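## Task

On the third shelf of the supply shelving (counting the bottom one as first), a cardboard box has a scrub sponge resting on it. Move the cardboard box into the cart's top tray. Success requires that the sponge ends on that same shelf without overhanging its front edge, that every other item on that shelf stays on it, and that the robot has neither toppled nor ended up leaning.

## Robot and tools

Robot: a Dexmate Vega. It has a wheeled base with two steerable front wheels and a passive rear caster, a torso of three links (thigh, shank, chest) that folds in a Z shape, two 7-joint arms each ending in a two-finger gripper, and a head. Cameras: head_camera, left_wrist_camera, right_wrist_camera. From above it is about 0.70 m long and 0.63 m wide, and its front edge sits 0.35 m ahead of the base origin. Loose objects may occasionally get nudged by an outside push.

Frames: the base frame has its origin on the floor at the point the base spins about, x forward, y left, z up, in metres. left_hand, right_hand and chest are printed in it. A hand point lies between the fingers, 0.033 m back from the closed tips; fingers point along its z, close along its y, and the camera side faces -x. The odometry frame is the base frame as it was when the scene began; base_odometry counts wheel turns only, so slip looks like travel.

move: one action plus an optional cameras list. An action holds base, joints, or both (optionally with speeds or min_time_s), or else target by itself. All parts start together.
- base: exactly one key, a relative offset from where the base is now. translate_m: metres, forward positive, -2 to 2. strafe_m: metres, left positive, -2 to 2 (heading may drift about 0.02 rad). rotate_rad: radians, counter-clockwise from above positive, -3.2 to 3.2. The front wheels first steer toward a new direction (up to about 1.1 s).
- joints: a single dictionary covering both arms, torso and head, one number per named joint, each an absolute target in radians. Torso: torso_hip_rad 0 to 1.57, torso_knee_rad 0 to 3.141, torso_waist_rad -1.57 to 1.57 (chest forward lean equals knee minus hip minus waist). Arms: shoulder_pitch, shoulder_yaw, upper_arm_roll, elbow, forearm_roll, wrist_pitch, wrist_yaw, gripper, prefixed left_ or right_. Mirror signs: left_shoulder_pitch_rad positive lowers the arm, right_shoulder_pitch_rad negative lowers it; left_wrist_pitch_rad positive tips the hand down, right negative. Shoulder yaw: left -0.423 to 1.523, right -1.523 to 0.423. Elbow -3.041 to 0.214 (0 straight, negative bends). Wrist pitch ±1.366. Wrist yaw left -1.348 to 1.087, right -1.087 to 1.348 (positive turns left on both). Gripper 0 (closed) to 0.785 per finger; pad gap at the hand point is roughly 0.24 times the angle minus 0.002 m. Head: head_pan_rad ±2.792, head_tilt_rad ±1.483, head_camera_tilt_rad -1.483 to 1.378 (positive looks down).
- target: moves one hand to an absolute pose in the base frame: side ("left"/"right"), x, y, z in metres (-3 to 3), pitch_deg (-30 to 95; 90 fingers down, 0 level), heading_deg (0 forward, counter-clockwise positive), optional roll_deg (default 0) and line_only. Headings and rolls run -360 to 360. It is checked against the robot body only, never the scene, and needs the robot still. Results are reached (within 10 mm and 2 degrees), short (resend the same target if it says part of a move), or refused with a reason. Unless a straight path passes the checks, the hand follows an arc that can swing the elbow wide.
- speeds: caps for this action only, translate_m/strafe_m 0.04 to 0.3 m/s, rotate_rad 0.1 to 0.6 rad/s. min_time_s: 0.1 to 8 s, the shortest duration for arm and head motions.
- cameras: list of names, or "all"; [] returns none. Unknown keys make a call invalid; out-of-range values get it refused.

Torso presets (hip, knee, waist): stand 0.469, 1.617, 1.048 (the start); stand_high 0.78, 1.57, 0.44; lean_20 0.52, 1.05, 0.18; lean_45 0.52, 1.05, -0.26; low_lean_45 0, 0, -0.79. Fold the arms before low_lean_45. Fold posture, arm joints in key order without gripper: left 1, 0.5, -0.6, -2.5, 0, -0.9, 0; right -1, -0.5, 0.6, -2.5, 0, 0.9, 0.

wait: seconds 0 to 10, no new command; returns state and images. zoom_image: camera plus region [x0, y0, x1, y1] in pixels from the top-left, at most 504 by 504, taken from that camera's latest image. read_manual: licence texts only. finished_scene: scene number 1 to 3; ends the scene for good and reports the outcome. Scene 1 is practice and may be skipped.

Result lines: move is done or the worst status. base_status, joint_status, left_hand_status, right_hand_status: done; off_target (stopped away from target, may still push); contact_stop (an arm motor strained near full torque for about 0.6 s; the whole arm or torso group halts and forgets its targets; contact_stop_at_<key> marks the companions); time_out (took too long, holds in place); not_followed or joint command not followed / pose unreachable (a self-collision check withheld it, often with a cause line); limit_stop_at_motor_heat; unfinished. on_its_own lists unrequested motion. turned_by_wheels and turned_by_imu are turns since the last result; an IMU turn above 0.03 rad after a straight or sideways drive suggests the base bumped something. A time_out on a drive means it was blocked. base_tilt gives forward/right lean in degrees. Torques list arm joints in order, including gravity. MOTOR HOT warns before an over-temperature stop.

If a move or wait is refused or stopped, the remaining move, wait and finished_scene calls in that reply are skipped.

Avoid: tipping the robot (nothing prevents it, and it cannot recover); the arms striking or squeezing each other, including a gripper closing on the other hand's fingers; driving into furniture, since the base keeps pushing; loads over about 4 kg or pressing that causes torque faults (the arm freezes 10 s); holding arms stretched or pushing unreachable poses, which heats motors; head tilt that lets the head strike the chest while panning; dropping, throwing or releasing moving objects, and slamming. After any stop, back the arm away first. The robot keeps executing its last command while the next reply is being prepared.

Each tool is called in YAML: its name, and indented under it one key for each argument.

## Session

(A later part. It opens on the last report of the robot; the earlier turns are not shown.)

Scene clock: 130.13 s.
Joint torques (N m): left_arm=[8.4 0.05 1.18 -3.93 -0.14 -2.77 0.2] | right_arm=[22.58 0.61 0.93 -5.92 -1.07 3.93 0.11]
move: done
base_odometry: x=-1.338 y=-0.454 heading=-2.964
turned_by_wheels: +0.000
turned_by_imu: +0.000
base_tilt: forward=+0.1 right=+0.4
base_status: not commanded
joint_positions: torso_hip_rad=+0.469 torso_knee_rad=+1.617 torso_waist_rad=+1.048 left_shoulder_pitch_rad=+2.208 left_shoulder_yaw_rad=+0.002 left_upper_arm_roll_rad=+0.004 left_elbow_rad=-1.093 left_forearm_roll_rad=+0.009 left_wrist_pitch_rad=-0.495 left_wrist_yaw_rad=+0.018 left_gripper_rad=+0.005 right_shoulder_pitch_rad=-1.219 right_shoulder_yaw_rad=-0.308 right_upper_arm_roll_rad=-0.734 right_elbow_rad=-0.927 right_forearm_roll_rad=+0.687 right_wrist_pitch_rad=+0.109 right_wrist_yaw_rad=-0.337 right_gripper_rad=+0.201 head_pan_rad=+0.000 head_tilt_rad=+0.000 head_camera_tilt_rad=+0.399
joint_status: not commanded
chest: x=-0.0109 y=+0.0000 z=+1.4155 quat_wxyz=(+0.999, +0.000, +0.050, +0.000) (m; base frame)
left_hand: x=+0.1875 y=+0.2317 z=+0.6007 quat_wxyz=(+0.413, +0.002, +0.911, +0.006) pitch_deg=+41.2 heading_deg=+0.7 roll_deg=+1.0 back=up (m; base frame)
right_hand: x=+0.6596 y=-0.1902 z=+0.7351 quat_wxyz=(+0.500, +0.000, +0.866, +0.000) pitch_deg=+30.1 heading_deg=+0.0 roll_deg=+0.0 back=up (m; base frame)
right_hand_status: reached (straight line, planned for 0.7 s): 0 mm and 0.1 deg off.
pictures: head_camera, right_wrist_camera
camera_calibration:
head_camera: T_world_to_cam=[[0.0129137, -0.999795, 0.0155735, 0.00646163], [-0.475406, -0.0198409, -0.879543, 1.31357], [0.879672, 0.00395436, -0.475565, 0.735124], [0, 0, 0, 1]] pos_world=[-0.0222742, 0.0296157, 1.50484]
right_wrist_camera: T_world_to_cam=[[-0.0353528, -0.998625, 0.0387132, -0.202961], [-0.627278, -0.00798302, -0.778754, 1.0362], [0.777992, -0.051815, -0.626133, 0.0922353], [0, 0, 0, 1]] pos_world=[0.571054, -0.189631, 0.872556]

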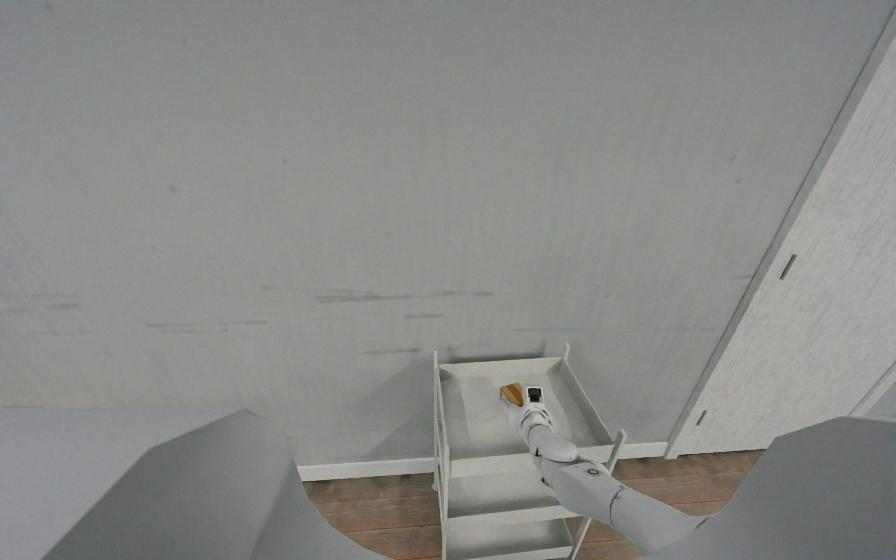

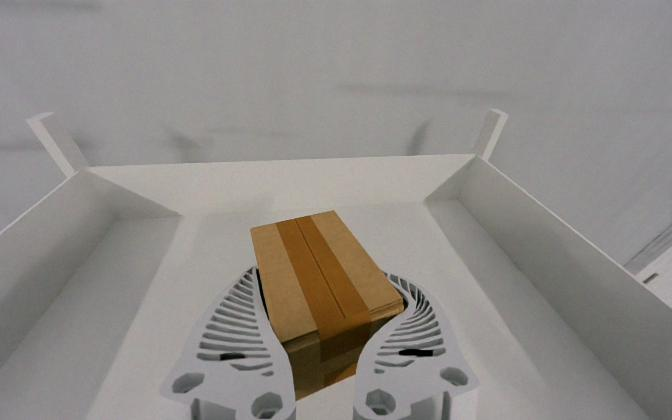

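move:
  target: {"side":"right","x":0.66,"y":-0.19,"z":0.722,"pitch_deg":30,"heading_deg":0,"line_only":true}
  cameras: []

move:
  target: {"side":"right","x":0.66,"y":-0.19,"z":0.712,"pitch_deg":30,"heading_deg":0,"line_only":true}
  cameras: ["head_camera","right_wrist_camera"]

zoom_image:
  camera: "head_camera"
  region: [440, 340, 600, 460]

Scene clock: 132.67 s.
Joint torques (N m): left_arm=[7.07 0.32 0.58 -3.47 -0.09 -3.18 0.19] | right_arm=[20.73 1.15 0.91 -5.99 -0.97 3.64 0.2]
move: done
base_odometry: x=-1.338 y=-0.454 heading=-2.964
turned_by_wheels: +0.000
turned_by_imu: +0.001
base_tilt: forward=+0.1 right=+0.3
base_status: not commanded
joint_positions: torso_hip_rad=+0.469 torso_knee_rad=+1.617 torso_waist_rad=+1.048 left_shoulder_pitch_rad=+2.208 left_shoulder_yaw_rad=+0.002 left_upper_arm_roll_rad=+0.004 left_elbow_rad=-1.093 left_forearm_roll_rad=+0.009 left_wrist_pitch_rad=-0.495 left_wrist_yaw_rad=+0.018 left_gripper_rad=+0.005 right_shoulder_pitch_rad=-1.185 right_shoulder_yaw_rad=-0.254 right_upper_arm_roll_rad=-0.741 right_elbow_rad=-0.785 right_forearm_roll_rad=+0.678 right_wrist_pitch_rad=+0.178 right_wrist_yaw_rad=-0.293 right_gripper_rad=+0.201 head_pan_rad=+0.000 head_tilt_rad=+0.000 head_camera_tilt_rad=+0.399
joint_status: not commanded
chest: x=-0.0109 y=+0.0000 z=+1.4155 quat_wxyz=(+0.999, +0.000, +0.050, +0.000) (m; base frame)
left_hand: x=+0.1875 y=+0.2317 z=+0.6007 quat_wxyz=(+0.413, +0.002, +0.911, +0.006) pitch_deg=+41.2 heading_deg=+0.7 roll_deg=+1.0 back=up (m; base frame)
right_hand: x=+0.6596 y=-0.1902 z=+0.7220 quat_wxyz=(+0.500, +0.000, +0.866, +0.000) pitch_deg=+30.1 heading_deg=+0.0 roll_deg=+0.0 back=up (m; base frame)
right_hand_status: reached (straight line, planned for 0.8 s): 0 mm and 0.1 deg off.
pictures: none
No camera images: "cameras" was empty.

Scene clock: 134.83 s.
Joint torques (N m): left_arm=[7.63 0.07 0.82 -4.66 -0.16 -3.32 0.23] | right_arm=[21.39 0.11 -0.21 -4.23 -0.66 3.96 0.21]
move: done
base_odometry: x=-1.338 y=-0.454 heading=-2.964
turned_by_wheels: +0.000
turned_by_imu: +0.001
base_tilt: forward=+0.2 right=+0.2
base_status: not commanded
joint_positions: torso_hip_rad=+0.469 torso_knee_rad=+1.617 torso_waist_rad=+1.048 left_shoulder_pitch_rad=+2.208 left_shoulder_yaw_rad=+0.002 left_upper_arm_roll_rad=+0.004 left_elbow_rad=-1.093 left_forearm_roll_rad=+0.009 left_wrist_pitch_rad=-0.495 left_wrist_yaw_rad=+0.018 left_gripper_rad=+0.005 right_shoulder_pitch_rad=-1.143 right_shoulder_yaw_rad=-0.194 right_upper_arm_roll_rad=-0.745 right_elbow_rad=-0.628 right_forearm_roll_rad=+0.673 right_wrist_pitch_rad=+0.251 right_wrist_yaw_rad=-0.245 right_gripper_rad=+0.201 head_pan_rad=+0.000 head_tilt_rad=+0.000 head_camera_tilt_rad=+0.399
joint_status: not commanded
chest: x=-0.0109 y=+0.0000 z=+1.4155 quat_wxyz=(+0.999, +0.000, +0.050, +0.000) (m; base frame)
left_hand: x=+0.1875 y=+0.2317 z=+0.6007 quat_wxyz=(+0.413, +0.002, +0.911, +0.006) pitch_deg=+41.2 heading_deg=+0.7 roll_deg=+1.0 back=up (m; base frame)
right_hand: x=+0.6596 y=-0.1903 z=+0.7119 quat_wxyz=(+0.500, +0.000, +0.866, +0.000) pitch_deg=+30.1 heading_deg=+0.0 roll_deg=+0.0 back=up (m; base frame)
right_hand_status: reached (straight line, planned for 0.8 s): 0 mm and 0.1 deg off.
pictures: head_camera, right_wrist_camera
camera_calibration:
head_camera: T_world_to_cam=[[0.0129137, -0.999795, 0.0155735, 0.00646163], [-0.475406, -0.0198409, -0.879543, 1.31357], [0.879672, 0.00395436, -0.475565, 0.735124], [0, 0, 0, 1]] pos_world=[-0.0222742, 0.0296157, 1.50484]
right_wrist_camera: T_world_to_cam=[[-0.0354928, -0.99862, 0.0386959, -0.201967], [-0.627275, -0.00788184, -0.778758, 1.01816], [0.777988, -0.0519133, -0.62613, 0.0776899], [0, 0, 0, 1]] pos_world=[0.571053, -0.189631, 0.849356]

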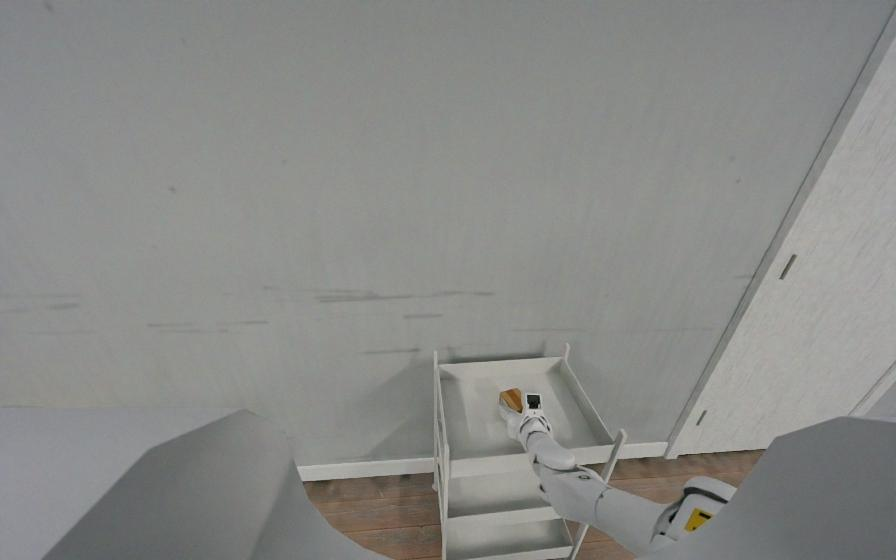

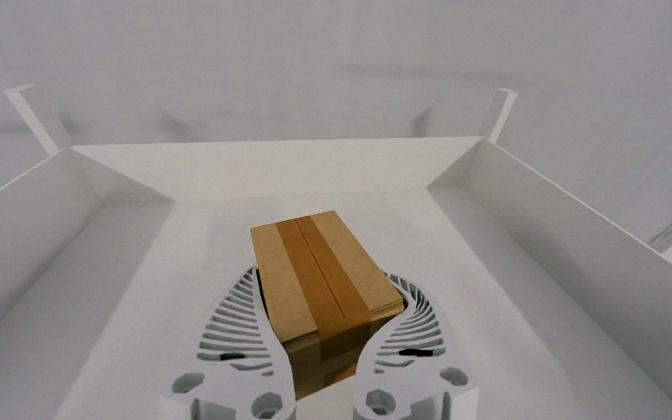

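Scaled by 3.150 from the camera's 896x560 image, which has a finer 960x600 frame.

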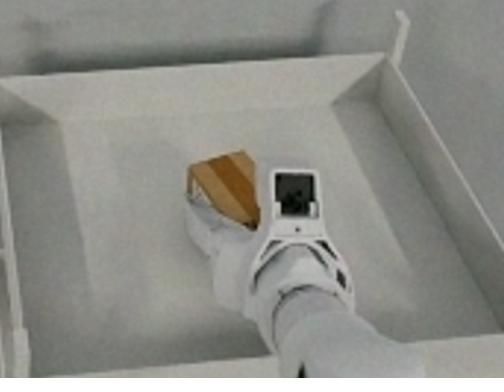

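move:
  target: {"side":"right","x":0.65,"y":-0.19,"z":0.7,"pitch_deg":30,"heading_deg":0,"line_only":true}
  cameras: ["head_camera","right_wrist_camera"]

zoom_image:
  camera: "right_wrist_camera"
  region: [180, 180, 480, 420]

Scene clock: 137.50 s.
Joint torques (N m): left_arm=[7.09 -0.09 0.84 -4.41 -0.15 -2.36 0.21] | right_arm=[22.12 1.65 -0.77 -5.08 -0.6 3.87 0.09]
move: done
base_odometry: x=-1.338 y=-0.454 heading=-2.964
turned_by_wheels: +0.000
turned_by_imu: +0.001
base_tilt: forward=+0.2 right=+0.3
base_status: not commanded
joint_positions: torso_hip_rad=+0.469 torso_knee_rad=+1.617 torso_waist_rad=+1.048 left_shoulder_pitch_rad=+2.208 left_shoulder_yaw_rad=+0.002 left_upper_arm_roll_rad=+0.004 left_elbow_rad=-1.093 left_forearm_roll_rad=+0.009 left_wrist_pitch_rad=-0.495 left_wrist_yaw_rad=+0.018 left_gripper_rad=+0.005 right_shoulder_pitch_rad=-1.114 right_shoulder_yaw_rad=-0.132 right_upper_arm_roll_rad=-0.746 right_elbow_rad=-0.464 right_forearm_roll_rad=+0.671 right_wrist_pitch_rad=+0.343 right_wrist_yaw_rad=-0.196 right_gripper_rad=+0.201 head_pan_rad=+0.000 head_tilt_rad=+0.000 head_camera_tilt_rad=+0.399
joint_status: not commanded
chest: x=-0.0109 y=+0.0000 z=+1.4155 quat_wxyz=(+0.999, +0.000, +0.050, +0.000) (m; base frame)
left_hand: x=+0.1875 y=+0.2317 z=+0.6007 quat_wxyz=(+0.413, +0.002, +0.911, +0.006) pitch_deg=+41.2 heading_deg=+0.7 roll_deg=+1.0 back=up (m; base frame)
right_hand: x=+0.6500 y=-0.1903 z=+0.6999 quat_wxyz=(+0.500, +0.000, +0.866, +0.000) pitch_deg=+30.1 heading_deg=+0.0 roll_deg=+0.0 back=up (m; base frame)
right_hand_status: reached (straight line, planned for 0.9 s): 0 mm and 0.1 deg off.
pictures: head_camera, right_wrist_camera
camera_calibration:
head_camera: T_world_to_cam=[[0.0129137, -0.999795, 0.0155735, 0.00646163], [-0.475406, -0.0198409, -0.879543, 1.31357], [0.879672, 0.00395436, -0.475565, 0.735124], [0, 0, 0, 1]] pos_world=[-0.0222742, 0.0296157, 1.50484]
right_wrist_camera: T_world_to_cam=[[-0.0354928, -0.99862, 0.0386959, -0.201947], [-0.627275, -0.00788184, -0.778758, 1.00272], [0.777988, -0.0519133, -0.62613, 0.0777177], [0, 0, 0, 1]] pos_world=[0.561353, -0.189731, 0.837356]

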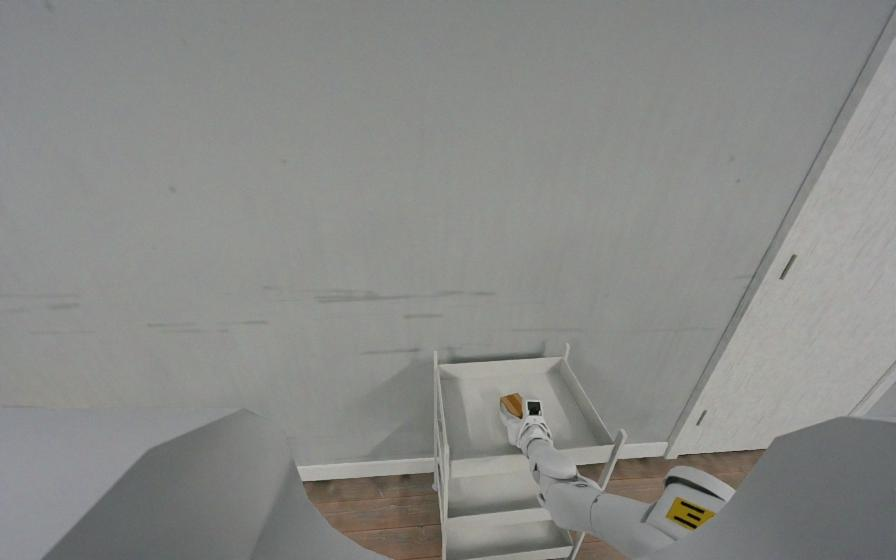

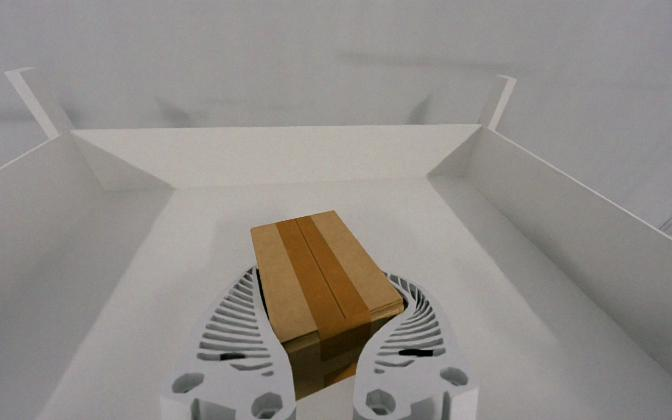

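Scaled by 1.680 from the camera's 672x420 image, which has a finer 960x600 frame.

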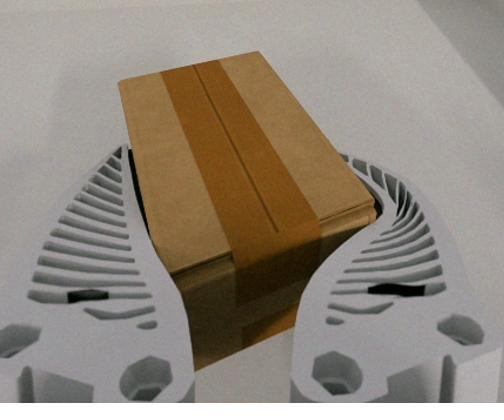

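move:
  target: {"side":"right","x":0.64,"y":-0.19,"z":0.688,"pitch_deg":30,"heading_deg":0,"line_only":true}
  cameras: ["right_wrist_camera"]

zoom_image:
  camera: "right_wrist_camera"
  region: [180, 180, 480, 420]

Scene clock: 138.50 s.
Joint torques (N m): left_arm=[6.15 0.25 1.11 -4.47 -0.11 -3.67 0.11] | right_arm=[20.31 1.93 -0.11 -3.09 -0.69 3.39 0.09]
move: refused
base_odometry: x=-1.338 y=-0.454 heading=-2.964
turned_by_wheels: +0.000
turned_by_imu: +0.000
base_tilt: forward=+0.2 right=+0.3
base_status: not commanded
joint_positions: torso_hip_rad=+0.469 torso_knee_rad=+1.617 torso_waist_rad=+1.048 left_shoulder_pitch_rad=+2.208 left_shoulder_yaw_rad=+0.002 left_upper_arm_roll_rad=+0.004 left_elbow_rad=-1.093 left_forearm_roll_rad=+0.009 left_wrist_pitch_rad=-0.495 left_wrist_yaw_rad=+0.018 left_gripper_rad=+0.005 right_shoulder_pitch_rad=-1.113 right_shoulder_yaw_rad=-0.131 right_upper_arm_roll_rad=-0.746 right_elbow_rad=-0.459 right_forearm_roll_rad=+0.671 right_wrist_pitch_rad=+0.346 right_wrist_yaw_rad=-0.194 right_gripper_rad=+0.201 head_pan_rad=+0.000 head_tilt_rad=+0.000 head_camera_tilt_rad=+0.399
joint_status: not commanded
chest: x=-0.0109 y=+0.0000 z=+1.4155 quat_wxyz=(+0.999, +0.000, +0.050, +0.000) (m; base frame)
left_hand: x=+0.1875 y=+0.2317 z=+0.6007 quat_wxyz=(+0.413, +0.002, +0.911, +0.006) pitch_deg=+41.2 heading_deg=+0.7 roll_deg=+1.0 back=up (m; base frame)
right_hand: x=+0.6496 y=-0.1902 z=+0.6996 quat_wxyz=(+0.500, +0.000, +0.866, +0.000) pitch_deg=+30.1 heading_deg=+0.0 roll_deg=+0.0 back=up (m; base frame)
right_hand_status: refused: no posture of the arm gets there (right_forearm_roll_rad at its limit): the closest leaves the hand 0.5 cm and 0 deg from the pose. Nothing moved.
pictures: right_wrist_camera
camera_calibration:
right_wrist_camera: T_world_to_cam=[[-0.0353528, -0.998625, 0.0387132, -0.20194], [-0.627278, -0.00798302, -0.778754, 1.00228], [0.777992, -0.051815, -0.626133, 0.0777875], [0, 0, 0, 1]] pos_world=[0.561054, -0.189631, 0.837056]

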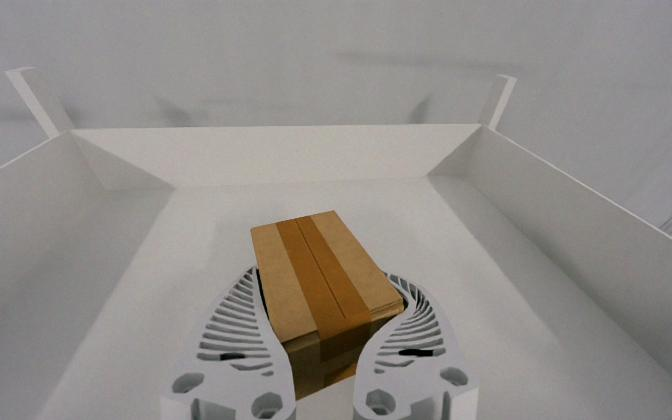

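Scaled by 1.680 from the camera's 672x420 image, which has a finer 960x600 frame.

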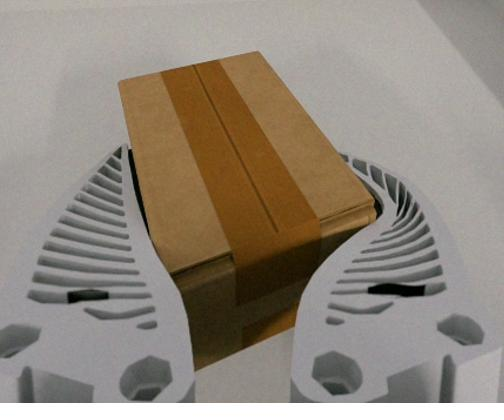

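move:
  joints: {"torso_hip_rad":0.425,"torso_knee_rad":1.545,"torso_waist_rad":1.02}
  cameras: ["head_camera","right_wrist_camera"]

zoom_image:
  camera: "right_wrist_camera"
  region: [180, 180, 480, 420]

Scene clock: 140.53 s.
Joint torques (N m): left_arm=[7.7 0.65 0.99 -4.52 -0.18 -2.6 0.09] | right_arm=[-14.61 2.69 -0.64 9.48 1.06 -11.52 0.32]
move: done
base_odometry: x=-1.338 y=-0.454 heading=-2.965
turned_by_wheels: +0.000
turned_by_imu: +0.000
base_tilt: forward=+0.1 right=+0.3
base_status: not commanded
joint_positions: torso_hip_rad=+0.426 torso_knee_rad=+1.545 torso_waist_rad=+1.021 left_shoulder_pitch_rad=+2.208 left_shoulder_yaw_rad=+0.002 left_upper_arm_roll_rad=+0.004 left_elbow_rad=-1.093 left_forearm_roll_rad=+0.009 left_wrist_pitch_rad=-0.495 left_wrist_yaw_rad=+0.018 left_gripper_rad=+0.005 right_shoulder_pitch_rad=-1.111 right_shoulder_yaw_rad=-0.130 right_upper_arm_roll_rad=-0.746 right_elbow_rad=-0.460 right_forearm_roll_rad=+0.670 right_wrist_pitch_rad=+0.350 right_wrist_yaw_rad=-0.194 right_gripper_rad=+0.201 head_pan_rad=+0.000 head_tilt_rad=+0.000 head_camera_tilt_rad=+0.399
joint_status: all done
chest: x=-0.0132 y=+0.0000 z=+1.3990 quat_wxyz=(+0.999, +0.000, +0.049, +0.000) (m; base frame)
left_hand: x=+0.1869 y=+0.2317 z=+0.5846 quat_wxyz=(+0.414, +0.002, +0.910, +0.006) pitch_deg=+41.1 heading_deg=+0.7 roll_deg=+1.0 back=up (m; base frame)
right_hand: x=+0.6512 y=-0.1895 z=+0.6876 quat_wxyz=(+0.503, +0.000, +0.864, +0.001) pitch_deg=+29.6 heading_deg=+0.0 roll_deg=+0.1 back=up (m; base frame)
pictures: head_camera, right_wrist_camera
camera_calibration:
head_camera: T_world_to_cam=[[0.0128824, -0.999795, 0.0156017, 0.00670654], [-0.473593, -0.0198427, -0.88052, 1.29946], [0.880649, 0.00395441, -0.473752, 0.726845], [0, 0, 0, 1]] pos_world=[-0.0247661, 0.0296157, 1.48844]
right_wrist_camera: T_world_to_cam=[[-0.0351228, -0.998685, 0.0373361, -0.199939], [-0.620506, -0.00749364, -0.784166, 0.993307], [0.783414, -0.0507094, -0.619427, 0.0611253], [0, 0, 0, 1]] pos_world=[0.561445, -0.189133, 0.824245]

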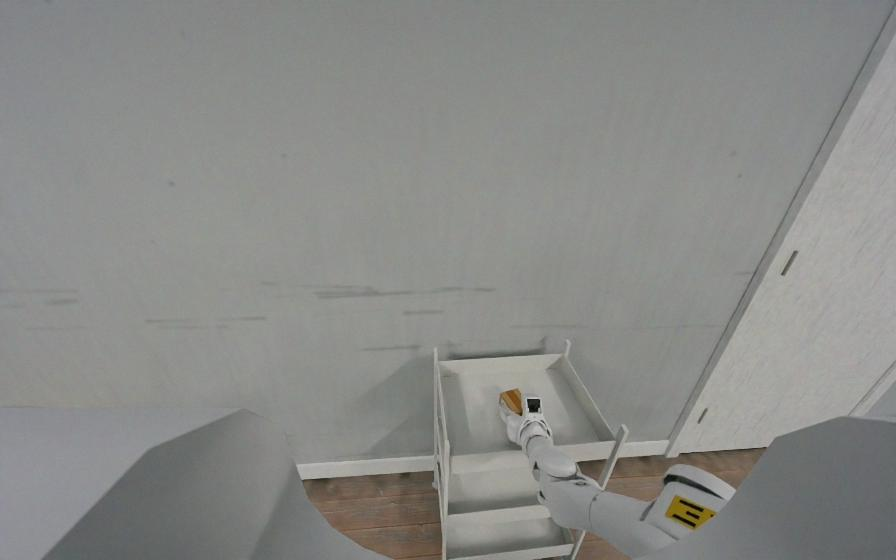

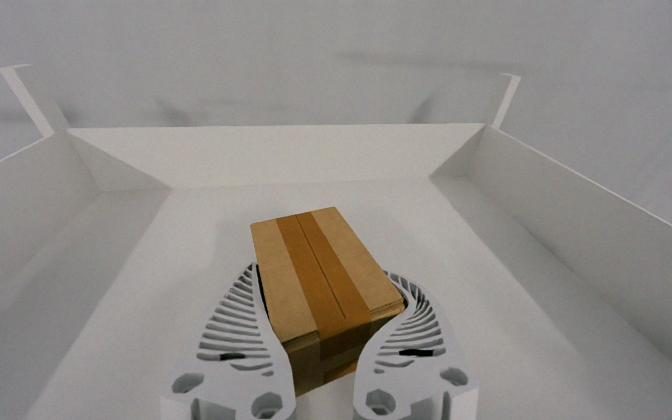

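Scaled by 1.680 from the camera's 672x420 image, which has a finer 960x600 frame.

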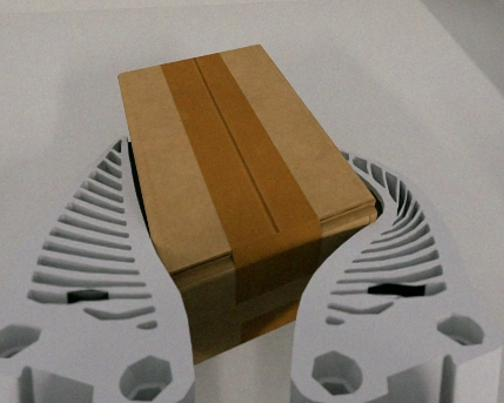

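move:
  joints: {"torso_hip_rad":0.437,"torso_knee_rad":1.564,"torso_waist_rad":1.027}
  cameras: ["right_wrist_camera"]

move:
  joints: {"right_gripper_rad":0.42}
  min_time_s: 1.0
  cameras: ["head_camera","right_wrist_camera"]

Scene clock: 141.60 s.
Joint torques (N m): left_arm=[7.54 0.3 1.22 -4.55 -0.08 -2.92 0.14] | right_arm=[-7.42 0.56 -0.23 2.85 0.3 -2.63 0.11]
move: done
base_odometry: x=-1.338 y=-0.454 heading=-2.964
turned_by_wheels: +0.000
turned_by_imu: +0.000
base_tilt: forward=+0.2 right=+0.3
base_status: not commanded
joint_positions: torso_hip_rad=+0.437 torso_knee_rad=+1.564 torso_waist_rad=+1.027 left_shoulder_pitch_rad=+2.208 left_shoulder_yaw_rad=+0.002 left_upper_arm_roll_rad=+0.004 left_elbow_rad=-1.093 left_forearm_roll_rad=+0.009 left_wrist_pitch_rad=-0.495 left_wrist_yaw_rad=+0.018 left_gripper_rad=+0.005 right_shoulder_pitch_rad=-1.112 right_shoulder_yaw_rad=-0.130 right_upper_arm_roll_rad=-0.746 right_elbow_rad=-0.459 right_forearm_roll_rad=+0.670 right_wrist_pitch_rad=+0.348 right_wrist_yaw_rad=-0.194 right_gripper_rad=+0.201 head_pan_rad=+0.000 head_tilt_rad=+0.000 head_camera_tilt_rad=+0.399
joint_status: all done
chest: x=-0.0119 y=+0.0000 z=+1.4035 quat_wxyz=(+0.999, +0.000, +0.050, +0.000) (m; base frame)
left_hand: x=+0.1868 y=+0.2317 z=+0.5887 quat_wxyz=(+0.413, +0.002, +0.911, +0.006) pitch_deg=+41.2 heading_deg=+0.7 roll_deg=+1.0 back=up (m; base frame)
right_hand: x=+0.6503 y=-0.1898 z=+0.6896 quat_wxyz=(+0.501, +0.000, +0.865, +0.000) pitch_deg=+29.8 heading_deg=+0.0 roll_deg=+0.0 back=up (m; base frame)
pictures: right_wrist_camera
camera_calibration:
right_wrist_camera: T_world_to_cam=[[-0.0351511, -0.998657, 0.0380479, -0.200805], [-0.624267, -0.00778873, -0.781172, 0.99473], [0.78042, -0.0512111, -0.623155, 0.0674876], [0, 0, 0, 1]] pos_world=[0.56125, -0.189332, 0.826751]

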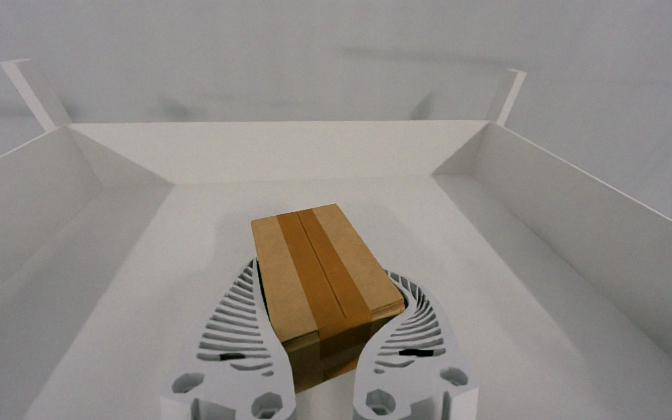

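"min_time_s" has no arm or head joint beside it: it slows only arm and head motions. Command such a joint too, or leave it out

move:
  joints: {"right_gripper_rad":0.42}
  cameras: ["head_camera","right_wrist_camera"]

move:
  target: {"side":"right","x":0.55,"y":-0.19,"z":0.75,"pitch_deg":30,"heading_deg":0}
  cameras: ["head_camera","right_wrist_camera"]

Scene clock: 142.67 s.
Joint torques (N m): left_arm=[8.15 1.17 0.88 -4.35 -0.05 -2.66 0.09] | right_arm=[-8.14 1.66 -1.18 4.25 0.55 -2.2 0.36]
move: done
base_odometry: x=-1.338 y=-0.454 heading=-2.964
turned_by_wheels: +0.000
turned_by_imu: +0.000
base_tilt: forward=+0.1 right=+0.3
base_status: not commanded
joint_positions: torso_hip_rad=+0.437 torso_knee_rad=+1.564 torso_waist_rad=+1.027 left_shoulder_pitch_rad=+2.208 left_shoulder_yaw_rad=+0.002 left_upper_arm_roll_rad=+0.004 left_elbow_rad=-1.093 left_forearm_roll_rad=+0.009 left_wrist_pitch_rad=-0.495 left_wrist_yaw_rad=+0.018 left_gripper_rad=+0.005 right_shoulder_pitch_rad=-1.112 right_shoulder_yaw_rad=-0.130 right_upper_arm_roll_rad=-0.746 right_elbow_rad=-0.459 right_forearm_roll_rad=+0.670 right_wrist_pitch_rad=+0.348 right_wrist_yaw_rad=-0.194 right_gripper_rad=+0.420 head_pan_rad=+0.000 head_tilt_rad=+0.000 head_camera_tilt_rad=+0.399
joint_status: all done
chest: x=-0.0119 y=+0.0000 z=+1.4035 quat_wxyz=(+0.999, +0.000, +0.050, +0.000) (m; base frame)
left_hand: x=+0.1868 y=+0.2317 z=+0.5887 quat_wxyz=(+0.413, +0.002, +0.911, +0.006) pitch_deg=+41.2 heading_deg=+0.7 roll_deg=+1.0 back=up (m; base frame)
right_hand: x=+0.6503 y=-0.1898 z=+0.6896 quat_wxyz=(+0.501, +0.000, +0.865, +0.000) pitch_deg=+29.8 heading_deg=+0.0 roll_deg=+0.0 back=up (m; base frame)
pictures: head_camera, right_wrist_camera
camera_calibration:
head_camera: T_world_to_cam=[[0.0129066, -0.999795, 0.0155797, 0.00665183], [-0.475013, -0.0198412, -0.879755, 1.30291], [0.879884, 0.00395415, -0.475171, 0.72985], [0, 0, 0, 1]] pos_world=[-0.0233725, 0.0296157, 1.49294]
right_wrist_camera: T_world_to_cam=[[-0.035154, -0.998657, 0.03805, -0.200805], [-0.624315, -0.00778545, -0.781134, 0.994726], [0.780382, -0.0512152, -0.623203, 0.0675478], [0, 0, 0, 1]] pos_world=[0.56125, -0.189332, 0.826751]

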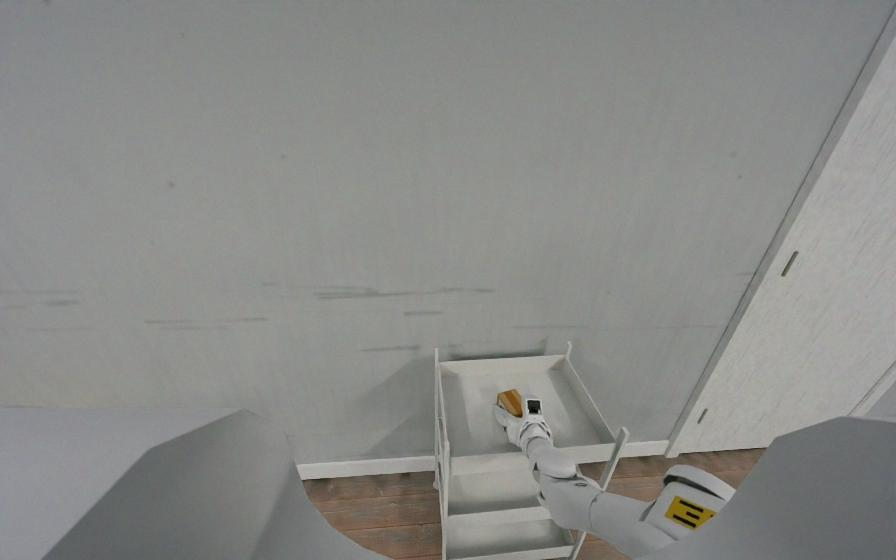

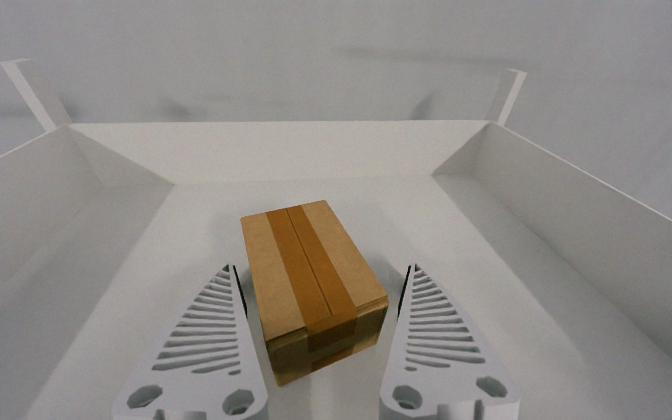

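Scene clock: 147.90 s.
Joint torques (N m): left_arm=[7.82 0.56 0.85 -3.73 -0.18 -3.11 0.15] | right_arm=[2.49 -3.74 6.97 -11.89 -0.69 1.99 -0.29]
move: done
base_odometry: x=-1.338 y=-0.454 heading=-2.964
turned_by_wheels: +0.000
turned_by_imu: +0.001
base_tilt: forward=+0.2 right=+0.3
base_status: not commanded
joint_positions: torso_hip_rad=+0.437 torso_knee_rad=+1.564 torso_waist_rad=+1.027 left_shoulder_pitch_rad=+2.208 left_shoulder_yaw_rad=+0.002 left_upper_arm_roll_rad=+0.004 left_elbow_rad=-1.093 left_forearm_roll_rad=+0.009 left_wrist_pitch_rad=-0.495 left_wrist_yaw_rad=+0.018 left_gripper_rad=+0.005 right_shoulder_pitch_rad=-1.551 right_shoulder_yaw_rad=-0.557 right_upper_arm_roll_rad=-0.710 right_elbow_rad=-1.516 right_forearm_roll_rad=+0.697 right_wrist_pitch_rad=+0.027 right_wrist_yaw_rad=-0.551 right_gripper_rad=+0.420 head_pan_rad=+0.000 head_tilt_rad=+0.000 head_camera_tilt_rad=+0.399
joint_status: not commanded
chest: x=-0.0118 y=+0.0000 z=+1.4035 quat_wxyz=(+0.999, +0.000, +0.050, +0.000) (m; base frame)
left_hand: x=+0.1868 y=+0.2317 z=+0.5887 quat_wxyz=(+0.413, +0.002, +0.911, +0.006) pitch_deg=+41.2 heading_deg=+0.7 roll_deg=+1.0 back=up (m; base frame)
right_hand: x=+0.5507 y=-0.1900 z=+0.7490 quat_wxyz=(+0.500, +0.000, +0.866, +0.000) pitch_deg=+30.0 heading_deg=+0.0 roll_deg=+0.0 back=up (m; base frame)
right_hand_status: reached (straight line, planned for 3.7 s): 1 mm and 0.0 deg off.
pictures: head_camera, right_wrist_camera
camera_calibration:
head_camera: T_world_to_cam=[[0.0129088, -0.999795, 0.0155789, 0.0066518], [-0.475132, -0.019842, -0.879691, 1.30285], [0.87982, 0.00395372, -0.475291, 0.729939], [0, 0, 0, 1]] pos_world=[-0.023273, 0.0296157, 1.49294]
right_wrist_camera: T_world_to_cam=[[-0.0348165, -0.998636, 0.0389139, -0.207581], [-0.627185, -0.00848226, -0.778824, 0.97858], [0.778092, -0.0515221, -0.626034, 0.185671], [0, 0, 0, 1]] pos_world=[0.462054, -0.189431, 0.886456]

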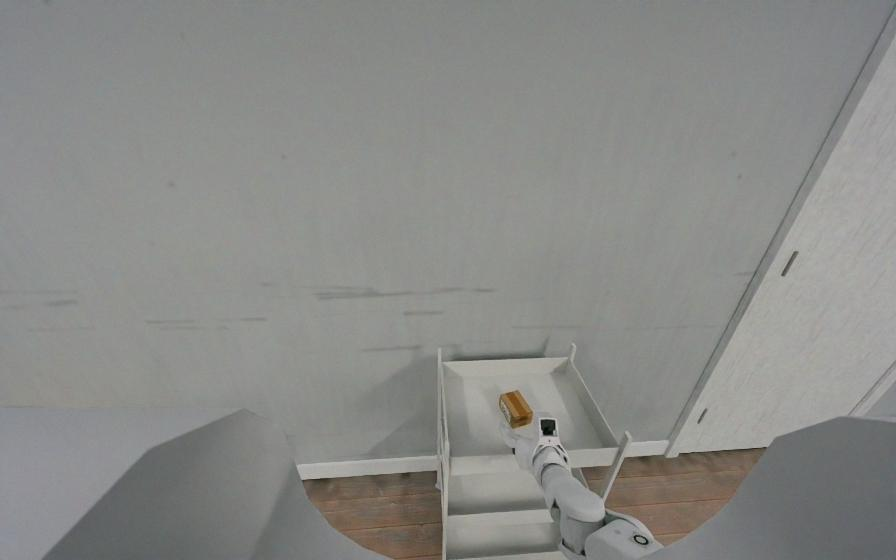

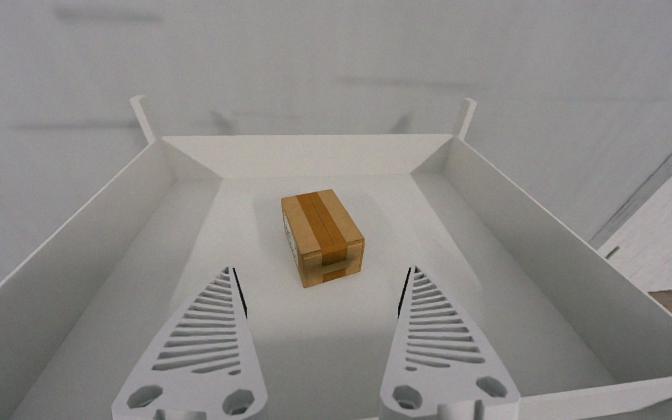

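finished_scene:
  scene: 1

The scene is finished: the task was done.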